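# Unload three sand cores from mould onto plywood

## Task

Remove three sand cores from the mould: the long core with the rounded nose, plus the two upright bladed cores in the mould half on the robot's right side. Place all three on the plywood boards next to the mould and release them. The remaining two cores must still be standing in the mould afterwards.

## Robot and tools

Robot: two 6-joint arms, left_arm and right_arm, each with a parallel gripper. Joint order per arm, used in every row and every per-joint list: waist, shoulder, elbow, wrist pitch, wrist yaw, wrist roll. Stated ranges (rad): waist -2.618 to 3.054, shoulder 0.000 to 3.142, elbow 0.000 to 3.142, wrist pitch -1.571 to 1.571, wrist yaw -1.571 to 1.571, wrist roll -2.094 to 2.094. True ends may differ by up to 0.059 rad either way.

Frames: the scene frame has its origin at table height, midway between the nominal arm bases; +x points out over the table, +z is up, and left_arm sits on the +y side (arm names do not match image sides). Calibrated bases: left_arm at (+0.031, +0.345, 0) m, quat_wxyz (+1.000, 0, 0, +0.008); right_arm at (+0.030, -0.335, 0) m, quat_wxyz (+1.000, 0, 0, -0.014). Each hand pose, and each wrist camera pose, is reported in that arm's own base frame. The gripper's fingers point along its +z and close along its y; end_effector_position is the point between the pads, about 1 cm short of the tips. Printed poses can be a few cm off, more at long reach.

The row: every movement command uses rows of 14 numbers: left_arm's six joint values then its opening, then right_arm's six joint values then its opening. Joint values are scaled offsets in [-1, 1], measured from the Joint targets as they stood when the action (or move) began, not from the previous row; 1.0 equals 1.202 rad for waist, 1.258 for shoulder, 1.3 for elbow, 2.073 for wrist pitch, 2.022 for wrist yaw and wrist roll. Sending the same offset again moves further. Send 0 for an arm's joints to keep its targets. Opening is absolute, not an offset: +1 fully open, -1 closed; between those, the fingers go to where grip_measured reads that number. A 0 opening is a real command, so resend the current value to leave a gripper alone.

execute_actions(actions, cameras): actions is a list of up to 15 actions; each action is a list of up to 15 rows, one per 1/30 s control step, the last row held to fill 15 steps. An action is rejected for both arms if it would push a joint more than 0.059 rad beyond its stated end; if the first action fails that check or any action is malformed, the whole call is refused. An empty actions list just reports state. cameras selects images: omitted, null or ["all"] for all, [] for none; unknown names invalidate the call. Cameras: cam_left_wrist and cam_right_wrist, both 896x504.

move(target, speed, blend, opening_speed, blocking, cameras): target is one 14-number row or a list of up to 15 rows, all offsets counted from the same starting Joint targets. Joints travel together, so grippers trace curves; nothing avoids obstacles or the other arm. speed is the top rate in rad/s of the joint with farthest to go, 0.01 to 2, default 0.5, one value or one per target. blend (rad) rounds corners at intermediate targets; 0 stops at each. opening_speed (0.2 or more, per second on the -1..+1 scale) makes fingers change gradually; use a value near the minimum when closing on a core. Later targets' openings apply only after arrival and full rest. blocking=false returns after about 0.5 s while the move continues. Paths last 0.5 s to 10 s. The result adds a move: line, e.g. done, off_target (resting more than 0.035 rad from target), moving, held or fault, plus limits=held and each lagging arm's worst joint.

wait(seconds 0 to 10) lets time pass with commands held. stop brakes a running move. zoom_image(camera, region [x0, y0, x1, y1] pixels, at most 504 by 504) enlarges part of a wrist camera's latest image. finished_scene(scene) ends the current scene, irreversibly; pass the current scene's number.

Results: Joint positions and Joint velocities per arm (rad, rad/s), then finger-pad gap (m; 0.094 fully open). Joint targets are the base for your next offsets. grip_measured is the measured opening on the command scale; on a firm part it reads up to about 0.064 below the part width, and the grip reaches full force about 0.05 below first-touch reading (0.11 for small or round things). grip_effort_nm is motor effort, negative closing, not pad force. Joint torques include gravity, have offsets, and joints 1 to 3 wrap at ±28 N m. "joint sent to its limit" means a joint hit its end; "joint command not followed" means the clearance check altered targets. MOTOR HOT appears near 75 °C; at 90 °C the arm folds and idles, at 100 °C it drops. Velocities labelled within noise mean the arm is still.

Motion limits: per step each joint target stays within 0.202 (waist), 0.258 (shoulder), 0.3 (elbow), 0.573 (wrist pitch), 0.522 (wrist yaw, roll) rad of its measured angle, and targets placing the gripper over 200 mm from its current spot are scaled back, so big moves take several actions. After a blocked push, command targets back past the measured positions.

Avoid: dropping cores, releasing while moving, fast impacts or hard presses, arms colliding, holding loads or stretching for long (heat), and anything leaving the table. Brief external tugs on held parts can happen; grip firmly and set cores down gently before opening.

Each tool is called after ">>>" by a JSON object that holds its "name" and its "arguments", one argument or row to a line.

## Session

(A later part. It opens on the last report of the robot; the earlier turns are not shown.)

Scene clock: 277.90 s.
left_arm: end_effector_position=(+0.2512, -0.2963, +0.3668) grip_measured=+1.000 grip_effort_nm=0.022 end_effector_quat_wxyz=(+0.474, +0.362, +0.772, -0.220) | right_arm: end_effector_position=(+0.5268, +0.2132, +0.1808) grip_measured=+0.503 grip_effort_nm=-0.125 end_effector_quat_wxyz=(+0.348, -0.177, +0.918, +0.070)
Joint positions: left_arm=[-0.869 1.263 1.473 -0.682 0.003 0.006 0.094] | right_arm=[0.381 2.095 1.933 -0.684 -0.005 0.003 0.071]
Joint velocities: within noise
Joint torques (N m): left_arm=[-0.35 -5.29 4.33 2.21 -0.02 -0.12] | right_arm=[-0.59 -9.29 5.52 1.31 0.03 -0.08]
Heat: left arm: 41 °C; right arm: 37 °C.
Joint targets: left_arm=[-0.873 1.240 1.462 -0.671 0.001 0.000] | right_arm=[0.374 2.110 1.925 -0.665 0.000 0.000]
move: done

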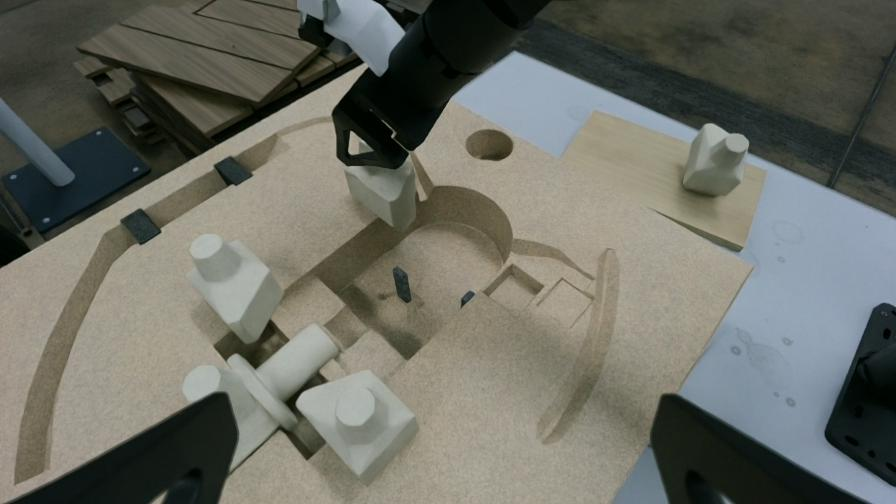

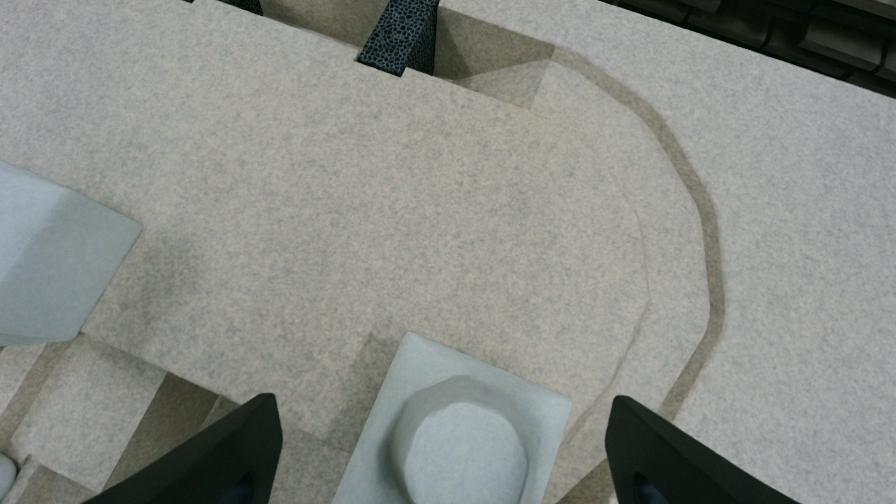

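>>> {"name": "move", "arguments": {
  "target": [0,0,0,0,0,0,1,-0.01,0.0318,-0.027,-0.007,0,0,0.5],
  "speed": 0.15
}}

>>> {"name": "zoom_image", "arguments": {
  "camera": "cam_left_wrist",
  "region": [300, 50, 550, 260]
}}

Scene clock: 283.80 s.
left_arm: end_effector_position=(+0.2512, -0.2963, +0.3668) grip_measured=+1.000 grip_effort_nm=0.022 end_effector_quat_wxyz=(+0.474, +0.362, +0.772, -0.220) | right_arm: end_effector_position=(+0.5250, +0.2052, +0.1429) grip_measured=+0.503 grip_effort_nm=-0.125 end_effector_quat_wxyz=(+0.312, -0.173, +0.932, +0.061)
Joint positions: left_arm=[-0.869 1.263 1.473 -0.682 0.003 0.006 0.094] | right_arm=[0.369 2.137 1.896 -0.683 -0.005 0.003 0.071]
Joint velocities: within noise
Joint torques (N m): left_arm=[-0.29 -5.19 4.42 2.23 -0.01 -0.11] | right_arm=[-0.57 -9.62 5.46 1.07 0.03 -0.07]
Heat: left arm: 41 °C; right arm: 39 °C.
Joint targets: left_arm=[-0.873 1.240 1.462 -0.671 0.001 0.000] | right_arm=[0.362 2.151 1.890 -0.679 0.000 0.000]
move: done

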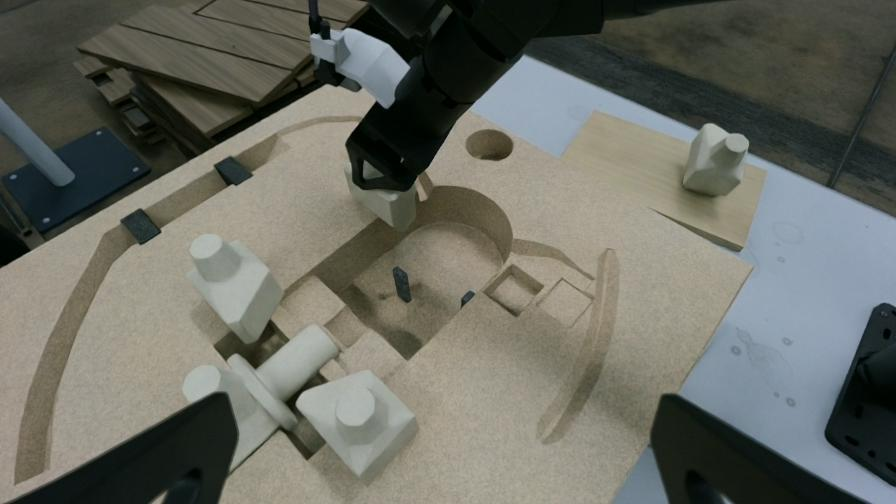

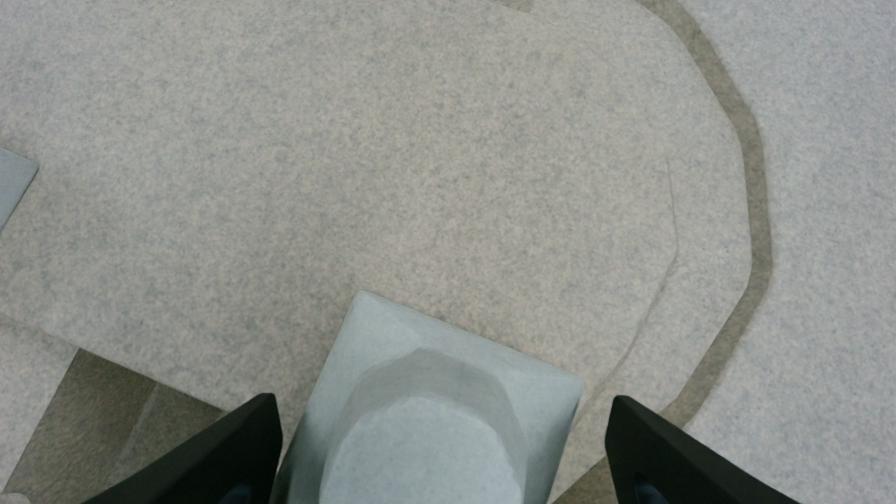

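Scaled by 2.016.

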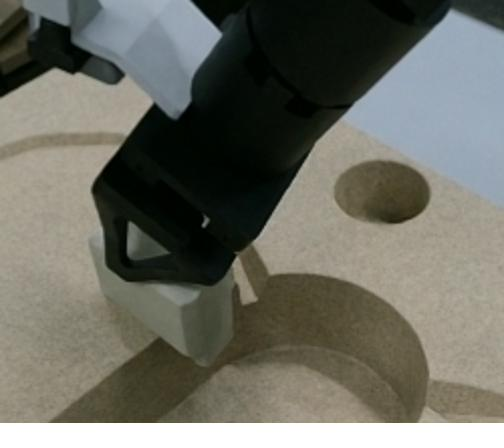

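>>> {"name": "move", "arguments": {
  "target": [0,0,0,0,0,0,1,0,-0.012,0,0,0,0,-0.6],
  "opening_speed": 0.4,
  "cameras": ["cam_right_wrist"]
}}

Scene clock: 289.50 s.
left_arm: end_effector_position=(+0.2512, -0.2963, +0.3668) grip_measured=+1.000 grip_effort_nm=0.007 end_effector_quat_wxyz=(+0.474, +0.362, +0.772, -0.220) | right_arm: end_effector_position=(+0.5262, +0.2070, +0.1442) grip_measured=+0.212 grip_effort_nm=-1.004 end_effector_quat_wxyz=(+0.315, -0.167, +0.932, +0.068)
Joint positions: left_arm=[-0.869 1.263 1.473 -0.682 0.003 0.006 0.094] | right_arm=[0.369 2.137 1.896 -0.674 -0.013 0.018 0.057]
Joint velocities: within noise
Joint torques (N m): left_arm=[-0.2 -5.29 4.4 2.21 -0.02 -0.13] | right_arm=[-0.58 -10.84 5.61 1.02 0.11 -0.25]
Heat: left arm: 41 °C; right arm: 39 °C.
Joint targets: left_arm=[-0.873 1.240 1.462 -0.671 0.001 0.000] | right_arm=[0.362 2.135 1.890 -0.679 0.000 0.000]
move: done
Images, in order (width x height): cam_right_wrist 896x504.

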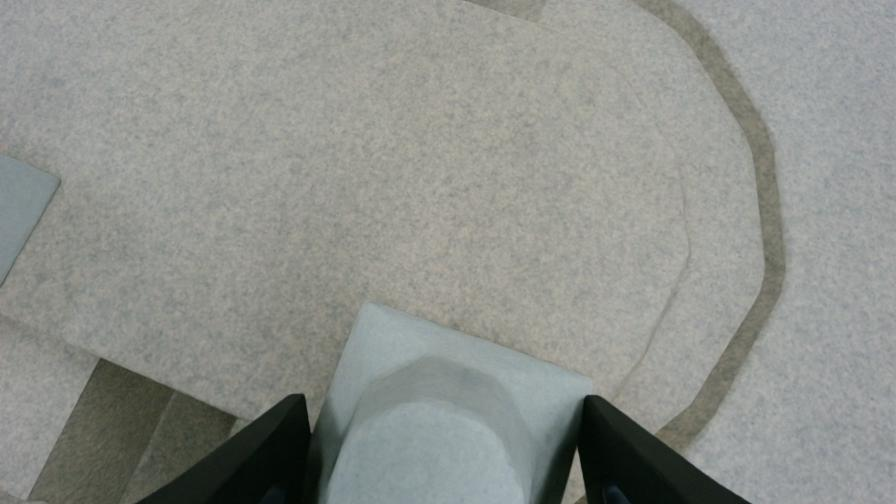

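>>> {"name": "move", "arguments": {
  "target": [
    [0,0,0,0,0,0,1,0,0,0,0,0,0,0.45],
    [0,0,0,0,0,0,1,0.004,-0.024,0,-0.007,0,0,0.45]
  ],
  "opening_speed": 0.5,
  "speed": 0.1,
  "cameras": ["cam_right_wrist"]
}}

Scene clock: 294.97 s.
left_arm: end_effector_position=(+0.2512, -0.2963, +0.3668) grip_measured=+1.000 grip_effort_nm=0.027 end_effector_quat_wxyz=(+0.474, +0.362, +0.772, -0.220) | right_arm: end_effector_position=(+0.5262, +0.2058, +0.1438) grip_measured=+0.447 grip_effort_nm=0.178 end_effector_quat_wxyz=(+0.315, -0.171, +0.931, +0.063)
Joint positions: left_arm=[-0.869 1.263 1.473 -0.682 0.003 0.006 0.094] | right_arm=[0.369 2.137 1.896 -0.676 -0.006 0.008 0.068]
Joint velocities: within noise
Joint torques (N m): left_arm=[-0.32 -5.23 4.45 2.22 -0.02 -0.13] | right_arm=[-0.16 -13.31 5.6 0.91 0.05 -0.12]
Heat: left arm: 41 °C; right arm: 40 °C.
Joint targets: left_arm=[-0.873 1.240 1.462 -0.671 0.001 0.000] | right_arm=[0.367 2.105 1.890 -0.694 0.000 0.000]
move: done
Images, in order (width x height): cam_right_wrist 896x504.

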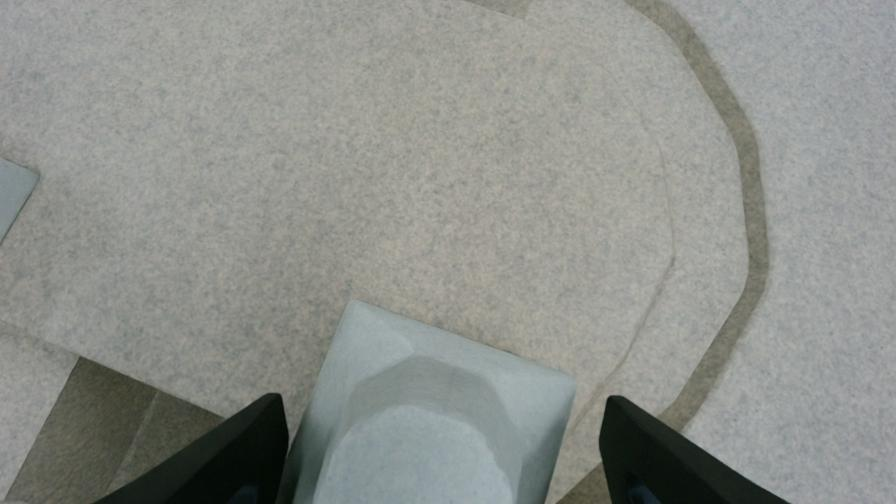

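>>> {"name": "move", "arguments": {
  "target": [0,0,0,0,0,0,1,0.014,-0.008,0.015,-0.007,0,0,0.45],
  "speed": 0.1,
  "cameras": ["cam_right_wrist"]
}}

Scene clock: 298.87 s.
left_arm: end_effector_position=(+0.2512, -0.2963, +0.3668) grip_measured=+1.000 grip_effort_nm=0.027 end_effector_quat_wxyz=(+0.474, +0.362, +0.772, -0.220) | right_arm: end_effector_position=(+0.5213, +0.2086, +0.1412) grip_measured=+0.447 grip_effort_nm=0.173 end_effector_quat_wxyz=(+0.307, -0.175, +0.934, +0.062)
Joint positions: left_arm=[-0.869 1.263 1.473 -0.682 0.003 0.006 0.094] | right_arm=[0.378 2.137 1.896 -0.694 -0.005 0.008 0.068]
Joint velocities: within noise
Joint torques (N m): left_arm=[-0.31 -5.27 4.44 2.2 -0.01 -0.14] | right_arm=[0.5 -14.15 7.06 0.93 0.03 -0.13]
Heat: left arm: 41 °C; right arm: 41 °C.
Joint targets: left_arm=[-0.873 1.240 1.462 -0.671 0.001 0.000] | right_arm=[0.384 2.095 1.909 -0.708 0.000 0.000]
move: off_target (right_arm); right_arm: the shoulder is farthest, 0.043 rad from its target
Images, in order (width x height): cam_right_wrist 896x504.

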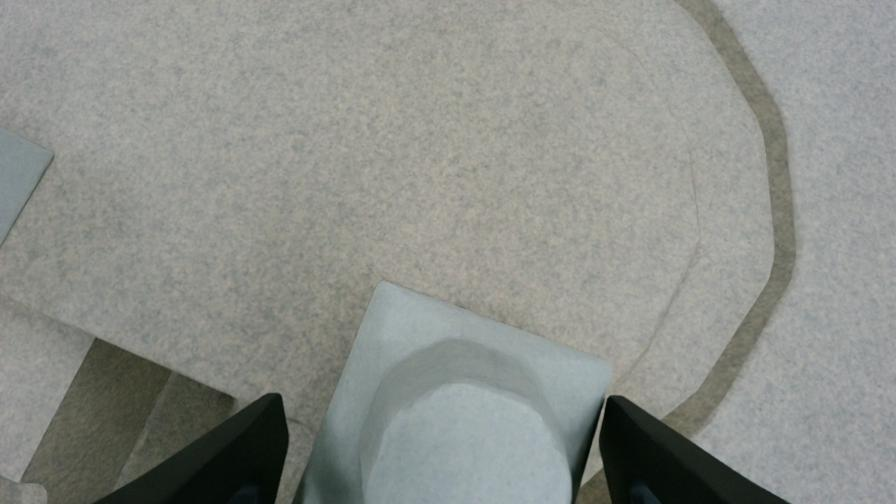

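>>> {"name": "move", "arguments": {
  "target": [0,0,0,0,0,0,1,-0.009,-0.014,0.02,-0.003,0,0,0.45],
  "speed": 0.15,
  "cameras": ["cam_right_wrist"]
}}

Scene clock: 301.93 s.
left_arm: end_effector_position=(+0.2512, -0.2963, +0.3668) grip_measured=+1.000 grip_effort_nm=0.017 end_effector_quat_wxyz=(+0.474, +0.362, +0.772, -0.220) | right_arm: end_effector_position=(+0.5212, +0.2086, +0.1531) grip_measured=+0.447 grip_effort_nm=0.173 end_effector_quat_wxyz=(+0.315, -0.175, +0.931, +0.064)
Joint positions: left_arm=[-0.869 1.263 1.473 -0.682 0.003 0.006 0.094] | right_arm=[0.378 2.12 1.906 -0.701 -0.005 0.008 0.068]
Joint velocities: within noise
Joint torques (N m): left_arm=[-0.34 -5.19 4.41 2.22 0 -0.13] | right_arm=[-0.36 -14.08 8.4 0.95 0.03 -0.13]
Heat: left arm: 42 °C; right arm: 42 °C.
Joint targets: left_arm=[-0.873 1.240 1.462 -0.671 0.001 0.000] | right_arm=[0.373 2.078 1.935 -0.714 0.000 0.000]
move: off_target (right_arm); right_arm: the shoulder is farthest, 0.043 rad from its target
Images, in order (width x height): cam_right_wrist 896x504.

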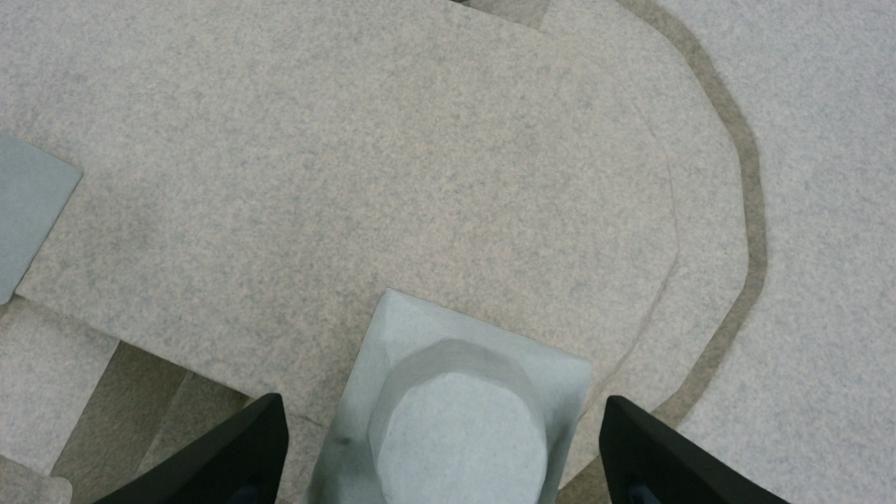

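>>> {"name": "move", "arguments": {
  "target": [0,0,0,0,0,0,1,0,0,0,0,0,0,-0.6],
  "opening_speed": 0.4
}}

Scene clock: 306.97 s.
left_arm: end_effector_position=(+0.2512, -0.2963, +0.3668) grip_measured=+1.000 grip_effort_nm=0.012 end_effector_quat_wxyz=(+0.474, +0.362, +0.772, -0.220) | right_arm: end_effector_position=(+0.5211, +0.2085, +0.1559) grip_measured=-0.271 grip_effort_nm=-1.009 end_effector_quat_wxyz=(+0.317, -0.175, +0.930, +0.064)
Joint positions: left_arm=[-0.869 1.263 1.473 -0.682 0.003 0.006 0.094] | right_arm=[0.378 2.116 1.908 -0.703 -0.004 0.008 0.034]
Joint velocities: within noise
Joint torques (N m): left_arm=[-0.36 -5.27 4.45 2.22 0 -0.11] | right_arm=[-0.38 -13.68 8.28 0.96 0.03 -0.13]
Heat: left arm: 42 °C; right arm: 44 °C.
Joint targets: left_arm=[-0.873 1.240 1.462 -0.671 0.001 0.000] | right_arm=[0.373 2.078 1.936 -0.714 0.000 0.000]
move: off_target (right_arm); right_arm: the shoulder is farthest, 0.038 rad from its target

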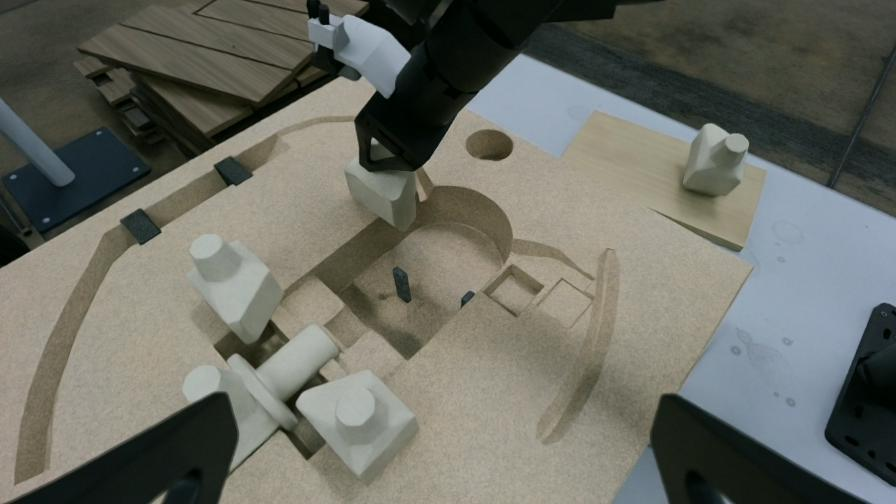

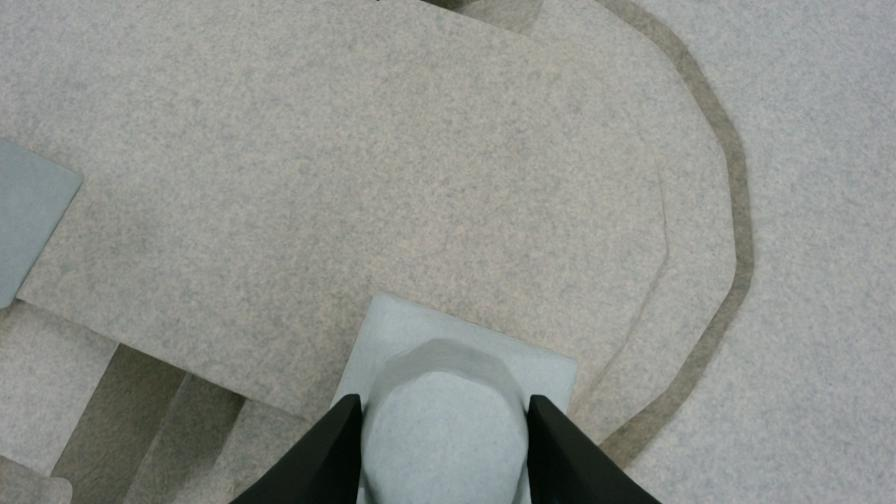

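>>> {"name": "move", "arguments": {
  "target": [0,0,0,0,0,0,1,0,0.0302,0.1877,-0.0921,0,0,-0.6],
  "speed": 0.15
}}

Scene clock: 314.63 s.
left_arm: end_effector_position=(+0.2512, -0.2963, +0.3668) grip_measured=+1.000 grip_effort_nm=0.022 end_effector_quat_wxyz=(+0.474, +0.362, +0.772, -0.220) | right_arm: end_effector_position=(+0.5118, +0.2045, +0.2104) grip_measured=-0.273 grip_effort_nm=-1.009 end_effector_quat_wxyz=(+0.313, -0.175, +0.931, +0.062)
Joint positions: left_arm=[-0.869 1.263 1.473 -0.682 0.003 0.006 0.094] | right_arm=[0.378 2.116 2.133 -0.938 -0.003 0.007 0.034]
Joint velocities: within noise
Joint torques (N m): left_arm=[-0.27 -5.23 4.38 2.21 0.02 -0.11] | right_arm=[-0.38 -10.4 9.63 1.37 0.02 -0.11]
Heat: left arm: 42 °C; right arm: 48 °C.
Joint targets: left_arm=[-0.873 1.240 1.462 -0.671 0.001 0.000] | right_arm=[0.373 2.116 2.180 -0.905 0.000 0.000]
move: off_target (right_arm); right_arm: the elbow is farthest, 0.047 rad from its target

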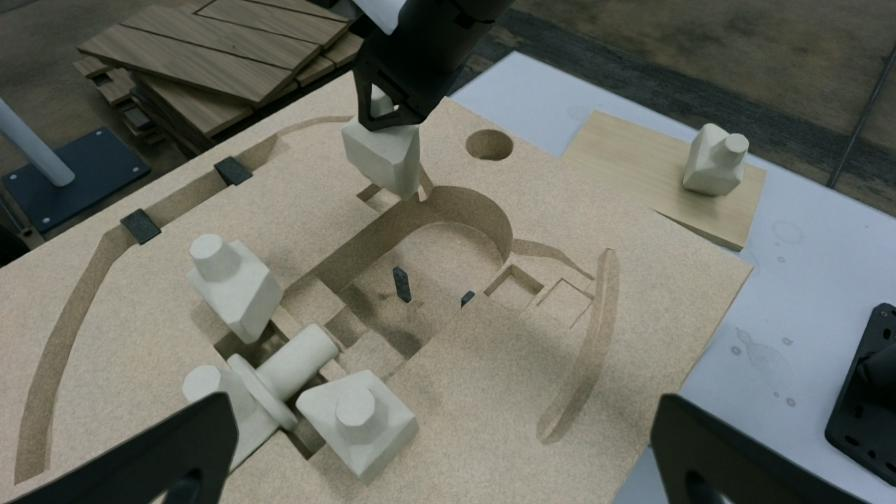

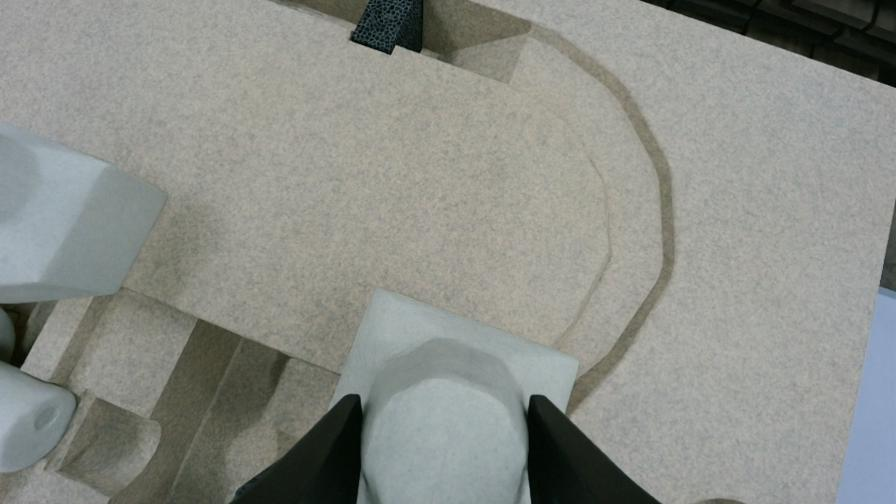

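>>> {"name": "move", "arguments": {
  "target": [
    [0,0,0,0,0,0,1,0,-0.2711,-0.2785,0.0101,0,0,-0.6],
    [0,0,0,0,0,0,1,-0.5033,-0.4936,-0.5346,0.041,0,0,-0.6]
  ],
  "speed": 0.5,
  "blend": 0.1
}}

Scene clock: 325.83 s.
left_arm: end_effector_position=(+0.2512, -0.2963, +0.3668) grip_measured=+1.000 grip_effort_nm=0.017 end_effector_quat_wxyz=(+0.474, +0.362, +0.772, -0.220) | right_arm: end_effector_position=(+0.3947, -0.0937, +0.2271) grip_measured=-0.273 grip_effort_nm=-1.004 end_effector_quat_wxyz=(+0.307, +0.115, +0.944, -0.037)
Joint positions: left_arm=[-0.869 1.263 1.473 -0.682 0.003 0.006 0.094] | right_arm=[-0.234 1.54 1.482 -0.885 0.004 0.006 0.034]
Joint velocities: within noise
Joint torques (N m): left_arm=[-0.29 -5.23 4.4 2.23 0 -0.12] | right_arm=[0.32 -9.61 6.13 1.67 -0.05 -0.11]
Heat: left arm: 42 °C; right arm: 48 °C.
Joint targets: left_arm=[-0.873 1.240 1.462 -0.671 0.001 0.000] | right_arm=[-0.232 1.495 1.485 -0.820 0.000 0.000]
move: off_target (right_arm); right_arm: the wrist pitch is farthest, 0.065 rad from its target

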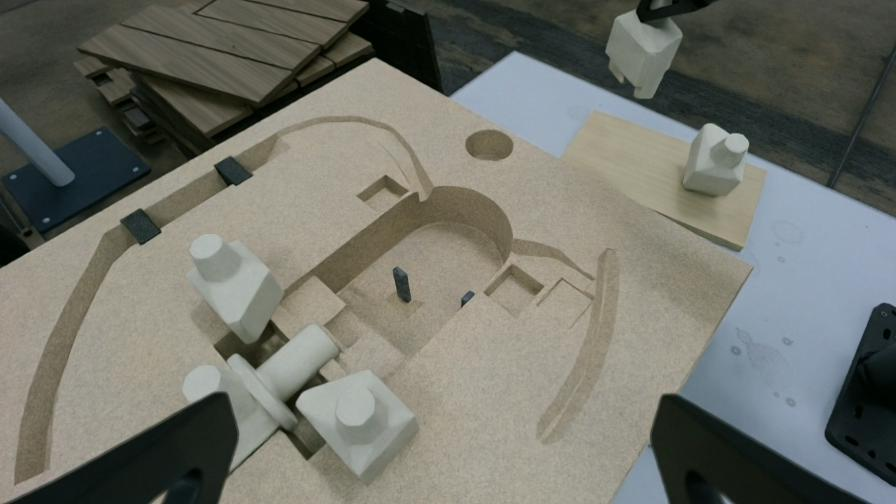

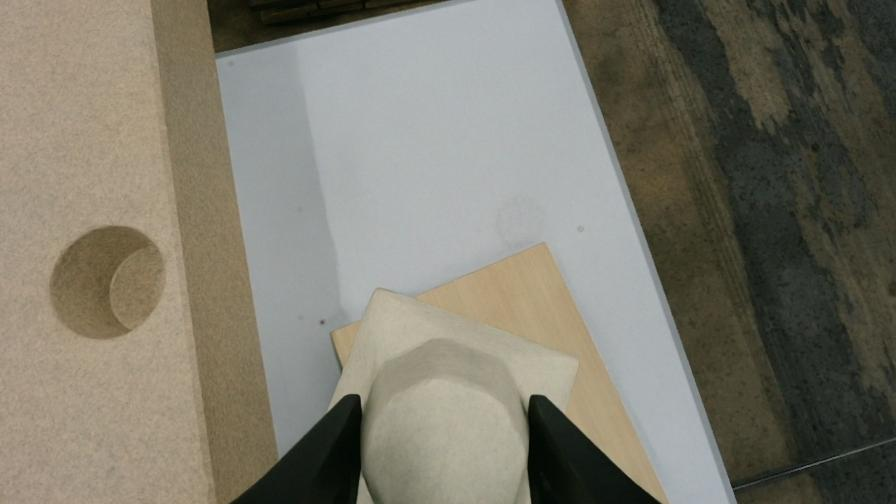

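>>> {"name": "zoom_image", "arguments": {
  "camera": "cam_left_wrist",
  "region": [580, 0, 780, 200]
}}

Scaled by 2.520.

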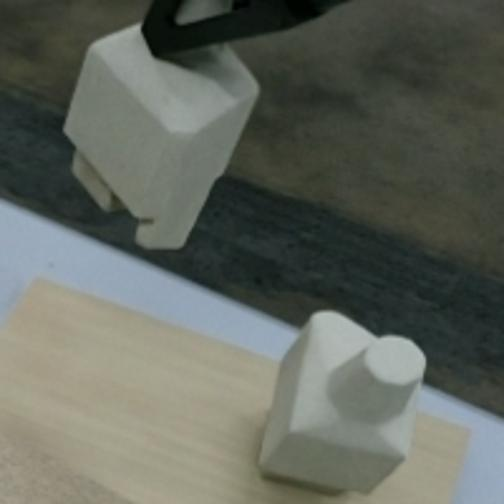

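>>> {"name": "move", "arguments": {
  "target": [0,0,0,0,0,0,1,-0.049,0.004,-0.3077,0.205,0,0,-0.6],
  "speed": 0.3
}}

>>> {"name": "zoom_image", "arguments": {
  "camera": "cam_left_wrist",
  "region": [580, 50, 780, 250]
}}

Scene clock: 338.83 s.
left_arm: end_effector_position=(+0.2512, -0.2963, +0.3668) grip_measured=+1.000 grip_effort_nm=0.022 end_effector_quat_wxyz=(+0.474, +0.362, +0.772, -0.220) | right_arm: end_effector_position=(+0.3912, -0.1140, +0.1299) grip_measured=-0.273 grip_effort_nm=-1.004 end_effector_quat_wxyz=(+0.316, +0.138, +0.938, -0.046)
Joint positions: left_arm=[-0.869 1.263 1.473 -0.682 0.003 0.006 0.094] | right_arm=[-0.284 1.537 1.078 -0.462 0.004 0.006 0.034]
Joint velocities: within noise
Joint torques (N m): left_arm=[-0.31 -5.29 4.46 2.21 -0.01 -0.15] | right_arm=[-0.54 -8.96 6.49 1.71 -0.05 -0.11]
Heat: left arm: 42 °C; right arm: 47 °C.
Joint targets: left_arm=[-0.873 1.240 1.462 -0.671 0.001 0.000] | right_arm=[-0.291 1.500 1.084 -0.395 0.000 0.000]
move: off_target (right_arm); right_arm: the wrist pitch is farthest, 0.067 rad from its target

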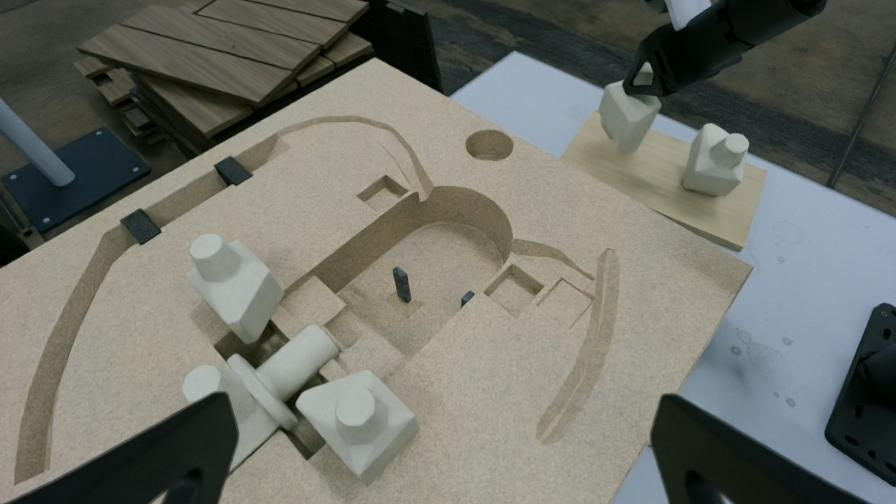

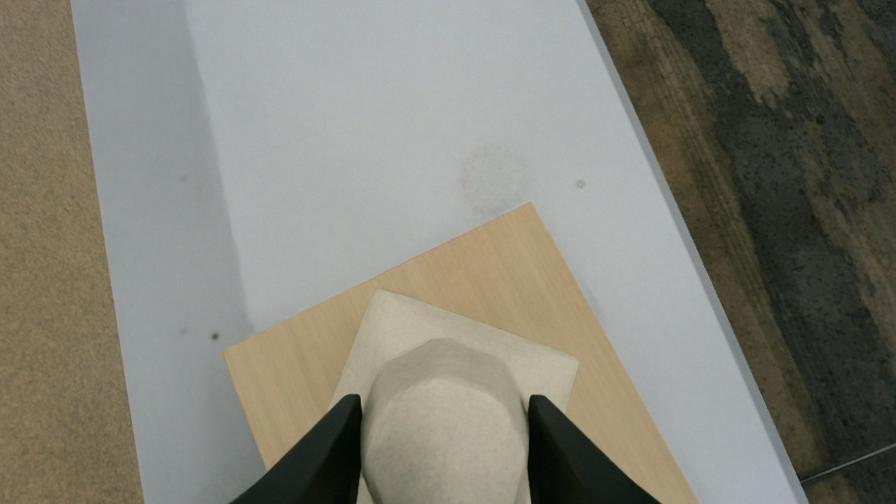

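Scaled by 2.520.

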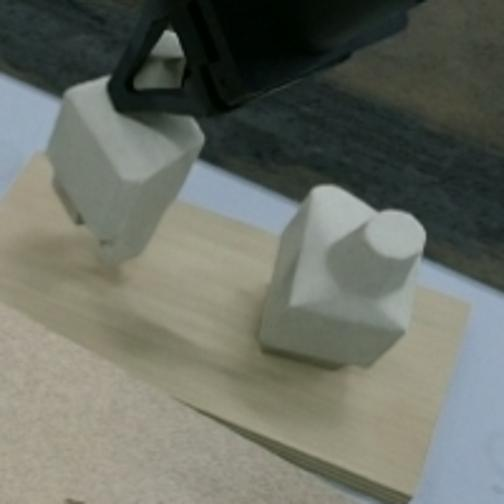

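>>> {"name": "move", "arguments": {
  "target": [0,0,0,0,0,0,1,0,0.0143,-0.0446,0.036,0,0,-0.6],
  "speed": 0.1,
  "cameras": ["cam_left_wrist"]
}}

>>> {"name": "zoom_image", "arguments": {
  "camera": "cam_left_wrist",
  "region": [580, 50, 780, 250]
}}

Scene clock: 343.03 s.
left_arm: end_effector_position=(+0.2512, -0.2963, +0.3668) grip_measured=+1.000 grip_effort_nm=0.022 end_effector_quat_wxyz=(+0.474, +0.362, +0.772, -0.220) | right_arm: end_effector_position=(+0.3913, -0.1141, +0.1191) grip_measured=-0.273 grip_effort_nm=-1.009 end_effector_quat_wxyz=(+0.324, +0.137, +0.935, -0.047)
Joint positions: left_arm=[-0.869 1.263 1.473 -0.682 0.003 0.006 0.094] | right_arm=[-0.284 1.537 1.023 -0.389 0.004 0.006 0.034]
Joint velocities: within noise
Joint torques (N m): left_arm=[-0.34 -5.15 4.4 2.22 0 -0.13] | right_arm=[-0.54 -7.39 6.24 1.76 -0.05 -0.11]
Heat: left arm: 42 °C; right arm: 45 °C.
Joint targets: left_arm=[-0.873 1.240 1.462 -0.671 0.001 0.000] | right_arm=[-0.291 1.518 1.026 -0.321 0.000 0.000]
move: off_target (right_arm); right_arm: the wrist pitch is farthest, 0.068 rad from its target
Images, in order (width x height): cam_left_wrist 896x504.

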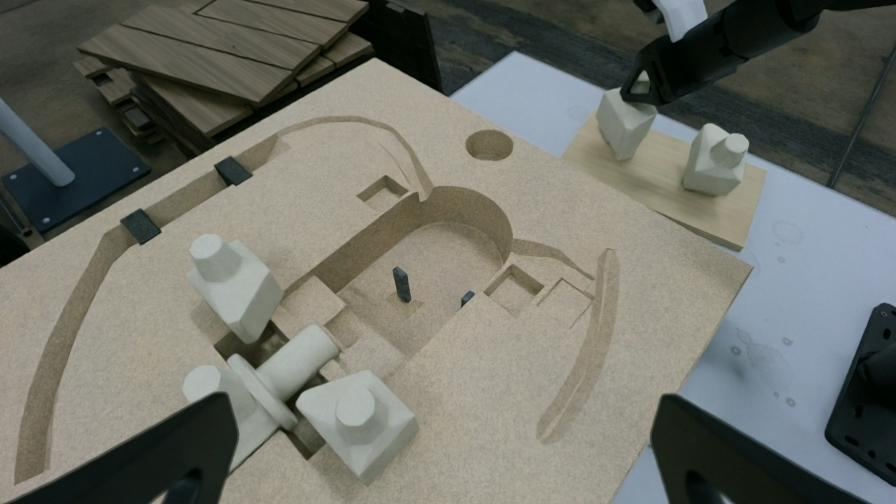

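Scaled by 2.520.

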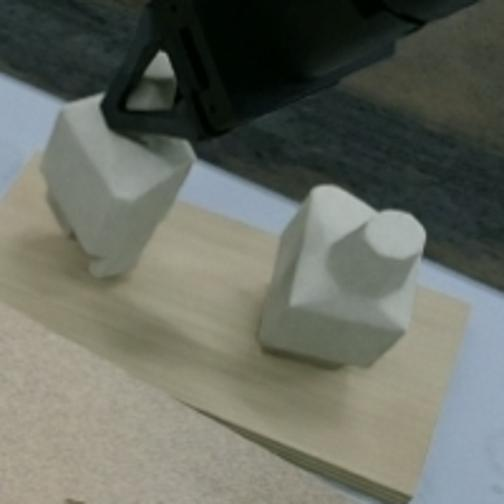

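>>> {"name": "move", "arguments": {
  "target": [0,0,0,0,0,0,1,0,0.0143,-0.018,0.006,0,0,-0.6],
  "speed": 0.1,
  "cameras": ["cam_left_wrist"]
}}

>>> {"name": "zoom_image", "arguments": {
  "camera": "cam_left_wrist",
  "region": [580, 50, 780, 250]
}}

>>> {"name": "move", "arguments": {
  "target": [0,0,0,0,0,0,1,0,0.0143,-0.018,0.006,0,0,-0.6],
  "speed": 0.1,
  "cameras": ["cam_left_wrist"]
}}

>>> {"name": "zoom_image", "arguments": {
  "camera": "cam_left_wrist",
  "region": [580, 50, 780, 250]
}}

Scene clock: 346.63 s.
left_arm: end_effector_position=(+0.2512, -0.2963, +0.3669) grip_measured=+1.000 grip_effort_nm=0.027 end_effector_quat_wxyz=(+0.474, +0.362, +0.772, -0.220) | right_arm: end_effector_position=(+0.3889, -0.1133, +0.1132) grip_measured=-0.273 grip_effort_nm=-1.009 end_effector_quat_wxyz=(+0.322, +0.138, +0.936, -0.047)
Joint positions: left_arm=[-0.869 1.263 1.473 -0.682 0.003 0.006 0.094] | right_arm=[-0.284 1.537 1.002 -0.373 0.004 0.006 0.034]
Joint velocities: within noise
Joint torques (N m): left_arm=[-0.29 -5.26 4.44 2.21 0 -0.11] | right_arm=[-0.54 -5.9 6.05 1.7 -0.04 -0.12]
Heat: left arm: 42 °C; right arm: 43 °C.
Joint targets: left_arm=[-0.873 1.240 1.462 -0.671 0.001 0.000] | right_arm=[-0.291 1.536 1.003 -0.308 0.000 0.000]
move: off_target (right_arm); right_arm: the wrist pitch is farthest, 0.065 rad from its target
Images, in order (width x height): cam_left_wrist 896x504.

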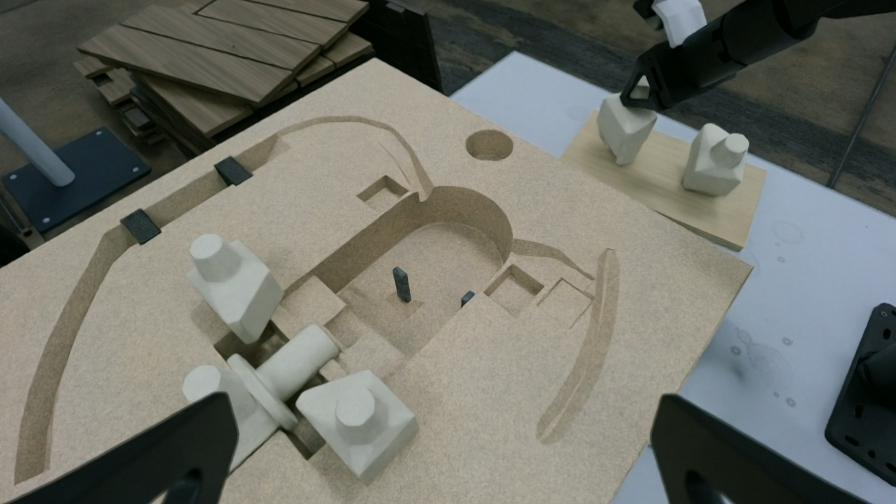

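Scaled by 2.520.

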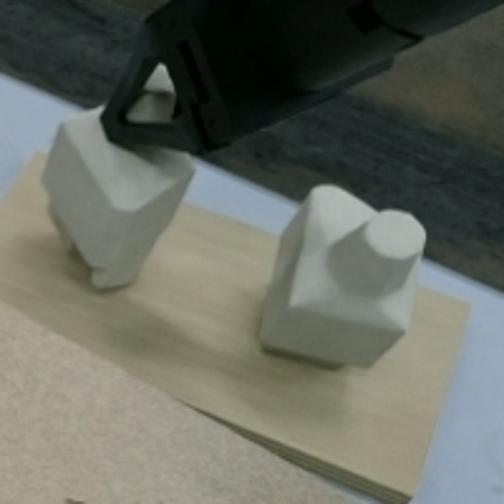

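Scene clock: 347.43 s.
left_arm: end_effector_position=(+0.2512, -0.2963, +0.3669) grip_measured=+1.000 grip_effort_nm=0.022 end_effector_quat_wxyz=(+0.474, +0.362, +0.772, -0.220) | right_arm: end_effector_position=(+0.3927, -0.1145, +0.1106) grip_measured=-0.273 grip_effort_nm=-1.004 end_effector_quat_wxyz=(+0.330, +0.137, +0.933, -0.048)
Joint positions: left_arm=[-0.869 1.263 1.473 -0.682 0.003 0.006 0.094] | right_arm=[-0.284 1.545 0.987 -0.333 0.004 0.006 0.034]
Joint velocities: within noise
Joint torques (N m): left_arm=[-0.31 -5.24 4.48 2.23 -0.01 -0.14] | right_arm=[-0.55 -5.22 5.34 1.44 -0.05 -0.11]
Heat: left arm: 42 °C; right arm: 43 °C.
Joint targets: left_arm=[-0.873 1.240 1.462 -0.671 0.001 0.000] | right_arm=[-0.291 1.554 0.980 -0.296 0.000 0.000]
move: off_target (right_arm); right_arm: the wrist pitch is farthest, 0.037 rad from its target
Images, in order (width x height): cam_left_wrist 896x504.

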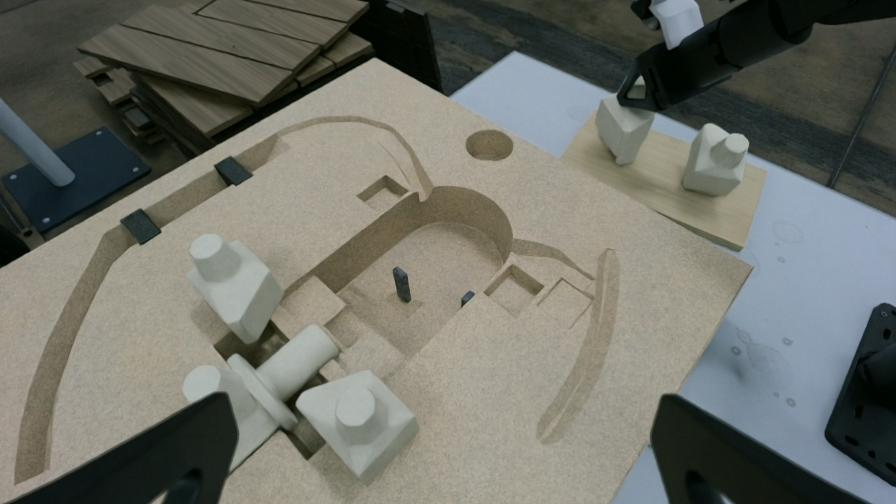

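Scaled by 2.520.

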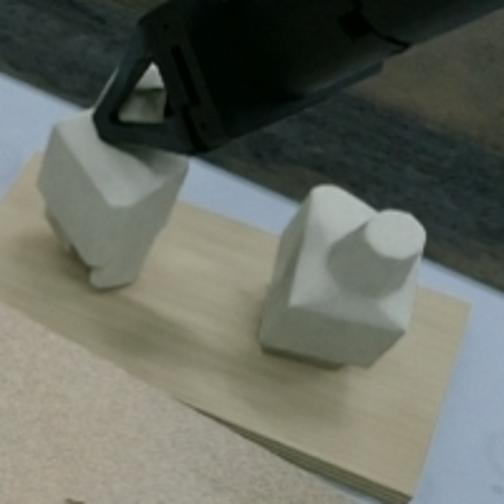

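>>> {"name": "move", "arguments": {
  "target": [0,0,0,0,0,0,1,0,0.074,0.127,-0.0764,0,0,-0.6],
  "speed": 0.15,
  "cameras": ["cam_left_wrist"]
}}

>>> {"name": "zoom_image", "arguments": {
  "camera": "cam_left_wrist",
  "region": [580, 50, 780, 250]
}}

Scene clock: 358.30 s.
left_arm: end_effector_position=(+0.2512, -0.2963, +0.3669) grip_measured=+1.000 grip_effort_nm=0.017 end_effector_quat_wxyz=(+0.474, +0.362, +0.772, -0.220) | right_arm: end_effector_position=(+0.4027, -0.1174, +0.1064) grip_measured=-0.273 grip_effort_nm=-1.004 end_effector_quat_wxyz=(+0.292, +0.138, +0.945, -0.043)
Joint positions: left_arm=[-0.869 1.263 1.473 -0.682 0.003 0.006 0.094] | right_arm=[-0.284 1.636 1.113 -0.449 0.004 0.005 0.034]
Joint velocities: within noise
Joint torques (N m): left_arm=[-0.27 -5.31 4.44 2.21 0 -0.14] | right_arm=[-0.54 -5.78 8.36 0.95 -0.04 -0.1]
Heat: left arm: 42 °C; right arm: 41 °C.
Joint targets: left_arm=[-0.873 1.240 1.462 -0.671 0.001 0.000] | right_arm=[-0.291 1.647 1.145 -0.454 0.000 0.000]
move: done
Images, in order (width x height): cam_left_wrist 896x504.

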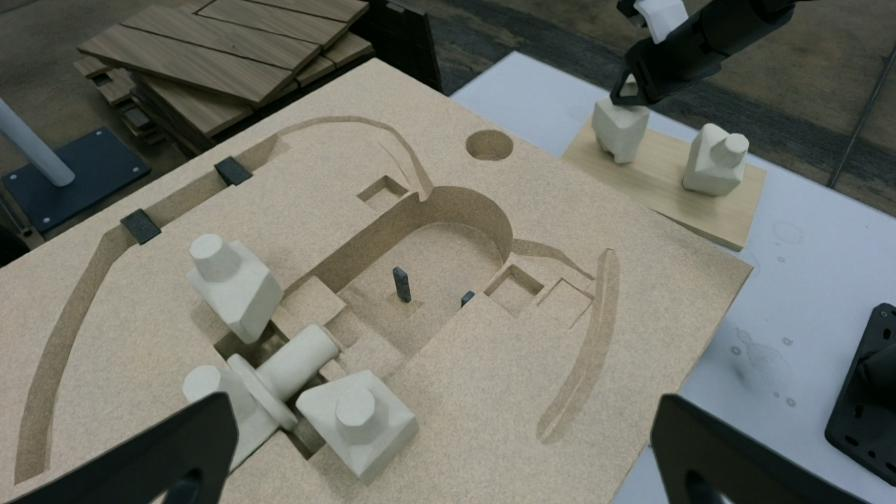

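Scaled by 2.520.

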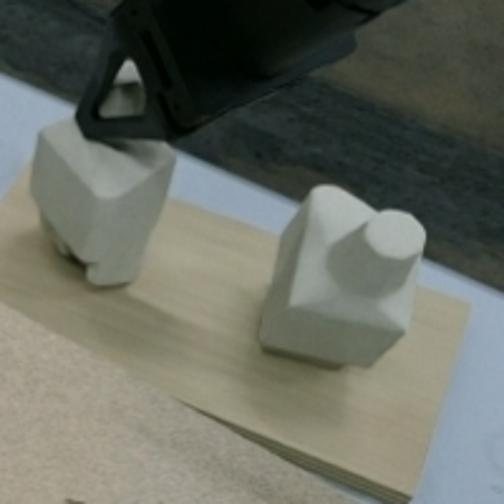

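>>> {"name": "move", "arguments": {
  "target": [0,0,0,0,0,0,1,0,0.055,0.07,-0.05,0,0,-0.6],
  "speed": 0.15,
  "cameras": ["cam_left_wrist"]
}}

>>> {"name": "zoom_image", "arguments": {
  "camera": "cam_left_wrist",
  "region": [580, 50, 780, 250]
}}

Scene clock: 362.10 s.
left_arm: end_effector_position=(+0.2512, -0.2963, +0.3669) grip_measured=+1.000 grip_effort_nm=0.027 end_effector_quat_wxyz=(+0.474, +0.362, +0.772, -0.220) | right_arm: end_effector_position=(+0.4084, -0.1190, +0.1032) grip_measured=-0.273 grip_effort_nm=-1.009 end_effector_quat_wxyz=(+0.262, +0.140, +0.954, -0.039)
Joint positions: left_arm=[-0.869 1.263 1.473 -0.682 0.003 0.006 0.094] | right_arm=[-0.284 1.702 1.208 -0.541 0.004 0.005 0.034]
Joint velocities: within noise
Joint torques (N m): left_arm=[-0.28 -5.24 4.48 2.21 -0.01 -0.13] | right_arm=[-0.54 -6.04 8.02 0.8 -0.05 -0.1]
Heat: left arm: 43 °C; right arm: 40 °C.
Joint targets: left_arm=[-0.873 1.240 1.462 -0.671 0.001 0.000] | right_arm=[-0.291 1.716 1.236 -0.558 0.000 0.000]
move: done
Images, in order (width x height): cam_left_wrist 896x504.

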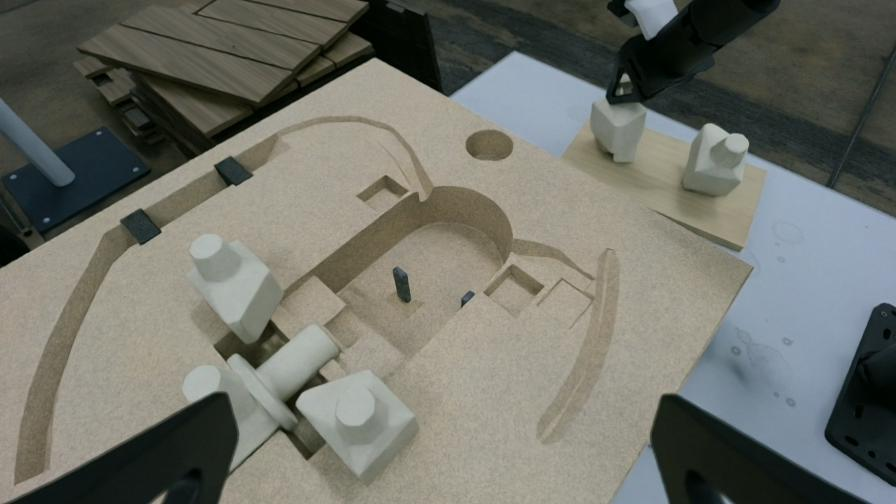

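Scaled by 2.520.

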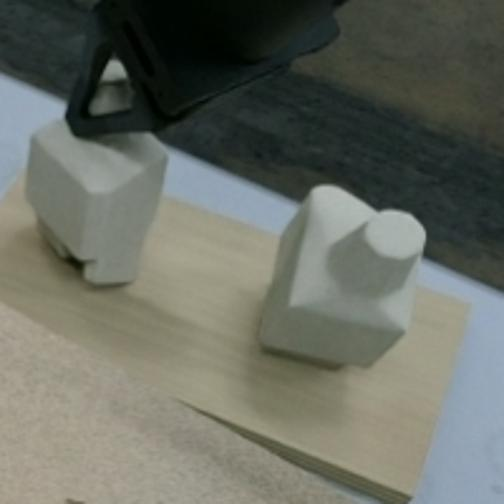

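>>> {"name": "move", "arguments": {
  "target": [0,0,0,0,0,0,1,0,0,0,0,0,0,-0.1],
  "opening_speed": 0.2
}}

>>> {"name": "zoom_image", "arguments": {
  "camera": "cam_left_wrist",
  "region": [580, 50, 780, 250]
}}

Scene clock: 367.57 s.
left_arm: end_effector_position=(+0.2512, -0.2963, +0.3669) grip_measured=+1.000 grip_effort_nm=0.032 end_effector_quat_wxyz=(+0.474, +0.362, +0.772, -0.220) | right_arm: end_effector_position=(+0.4076, -0.1192, +0.1015) grip_measured=-0.103 grip_effort_nm=0.178 end_effector_quat_wxyz=(+0.258, +0.140, +0.955, -0.039)
Joint positions: left_arm=[-0.869 1.263 1.473 -0.682 0.003 0.006 0.094] | right_arm=[-0.285 1.706 1.208 -0.545 0.004 0.005 0.042]
Joint velocities: within noise
Joint torques (N m): left_arm=[-0.29 -5.2 4.38 2.21 0 -0.12] | right_arm=[-0.47 -6.37 7.98 0.79 -0.05 -0.1]
Heat: left arm: 43 °C; right arm: 40 °C.
Joint targets: left_arm=[-0.873 1.240 1.462 -0.671 0.001 0.000] | right_arm=[-0.291 1.716 1.236 -0.558 0.000 0.000]
move: done

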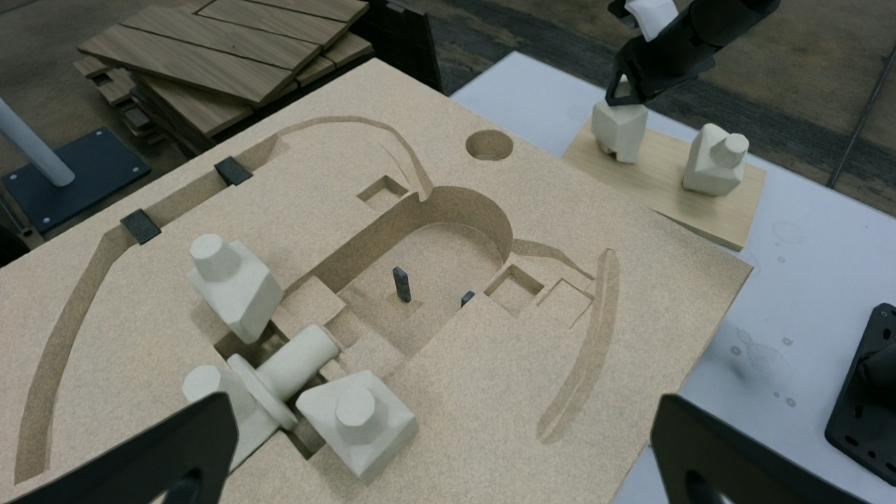

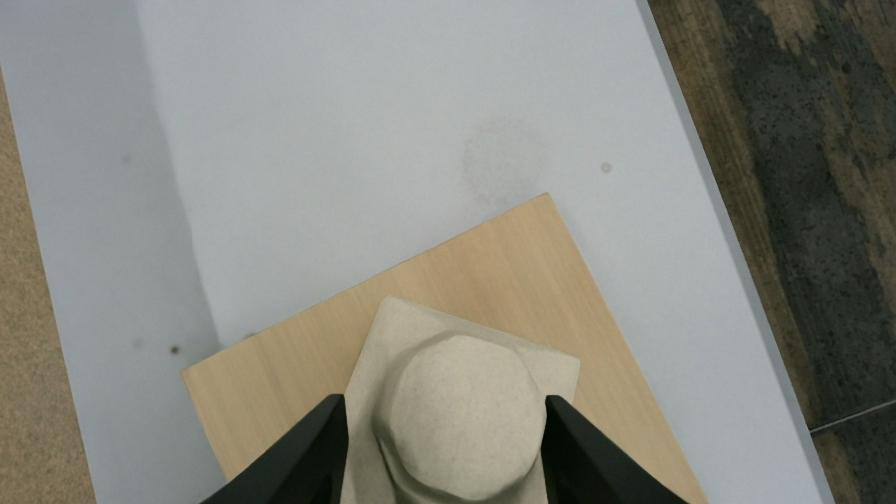

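Scaled by 2.520.

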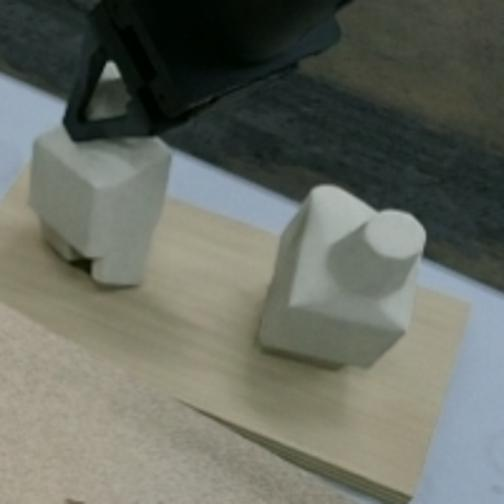

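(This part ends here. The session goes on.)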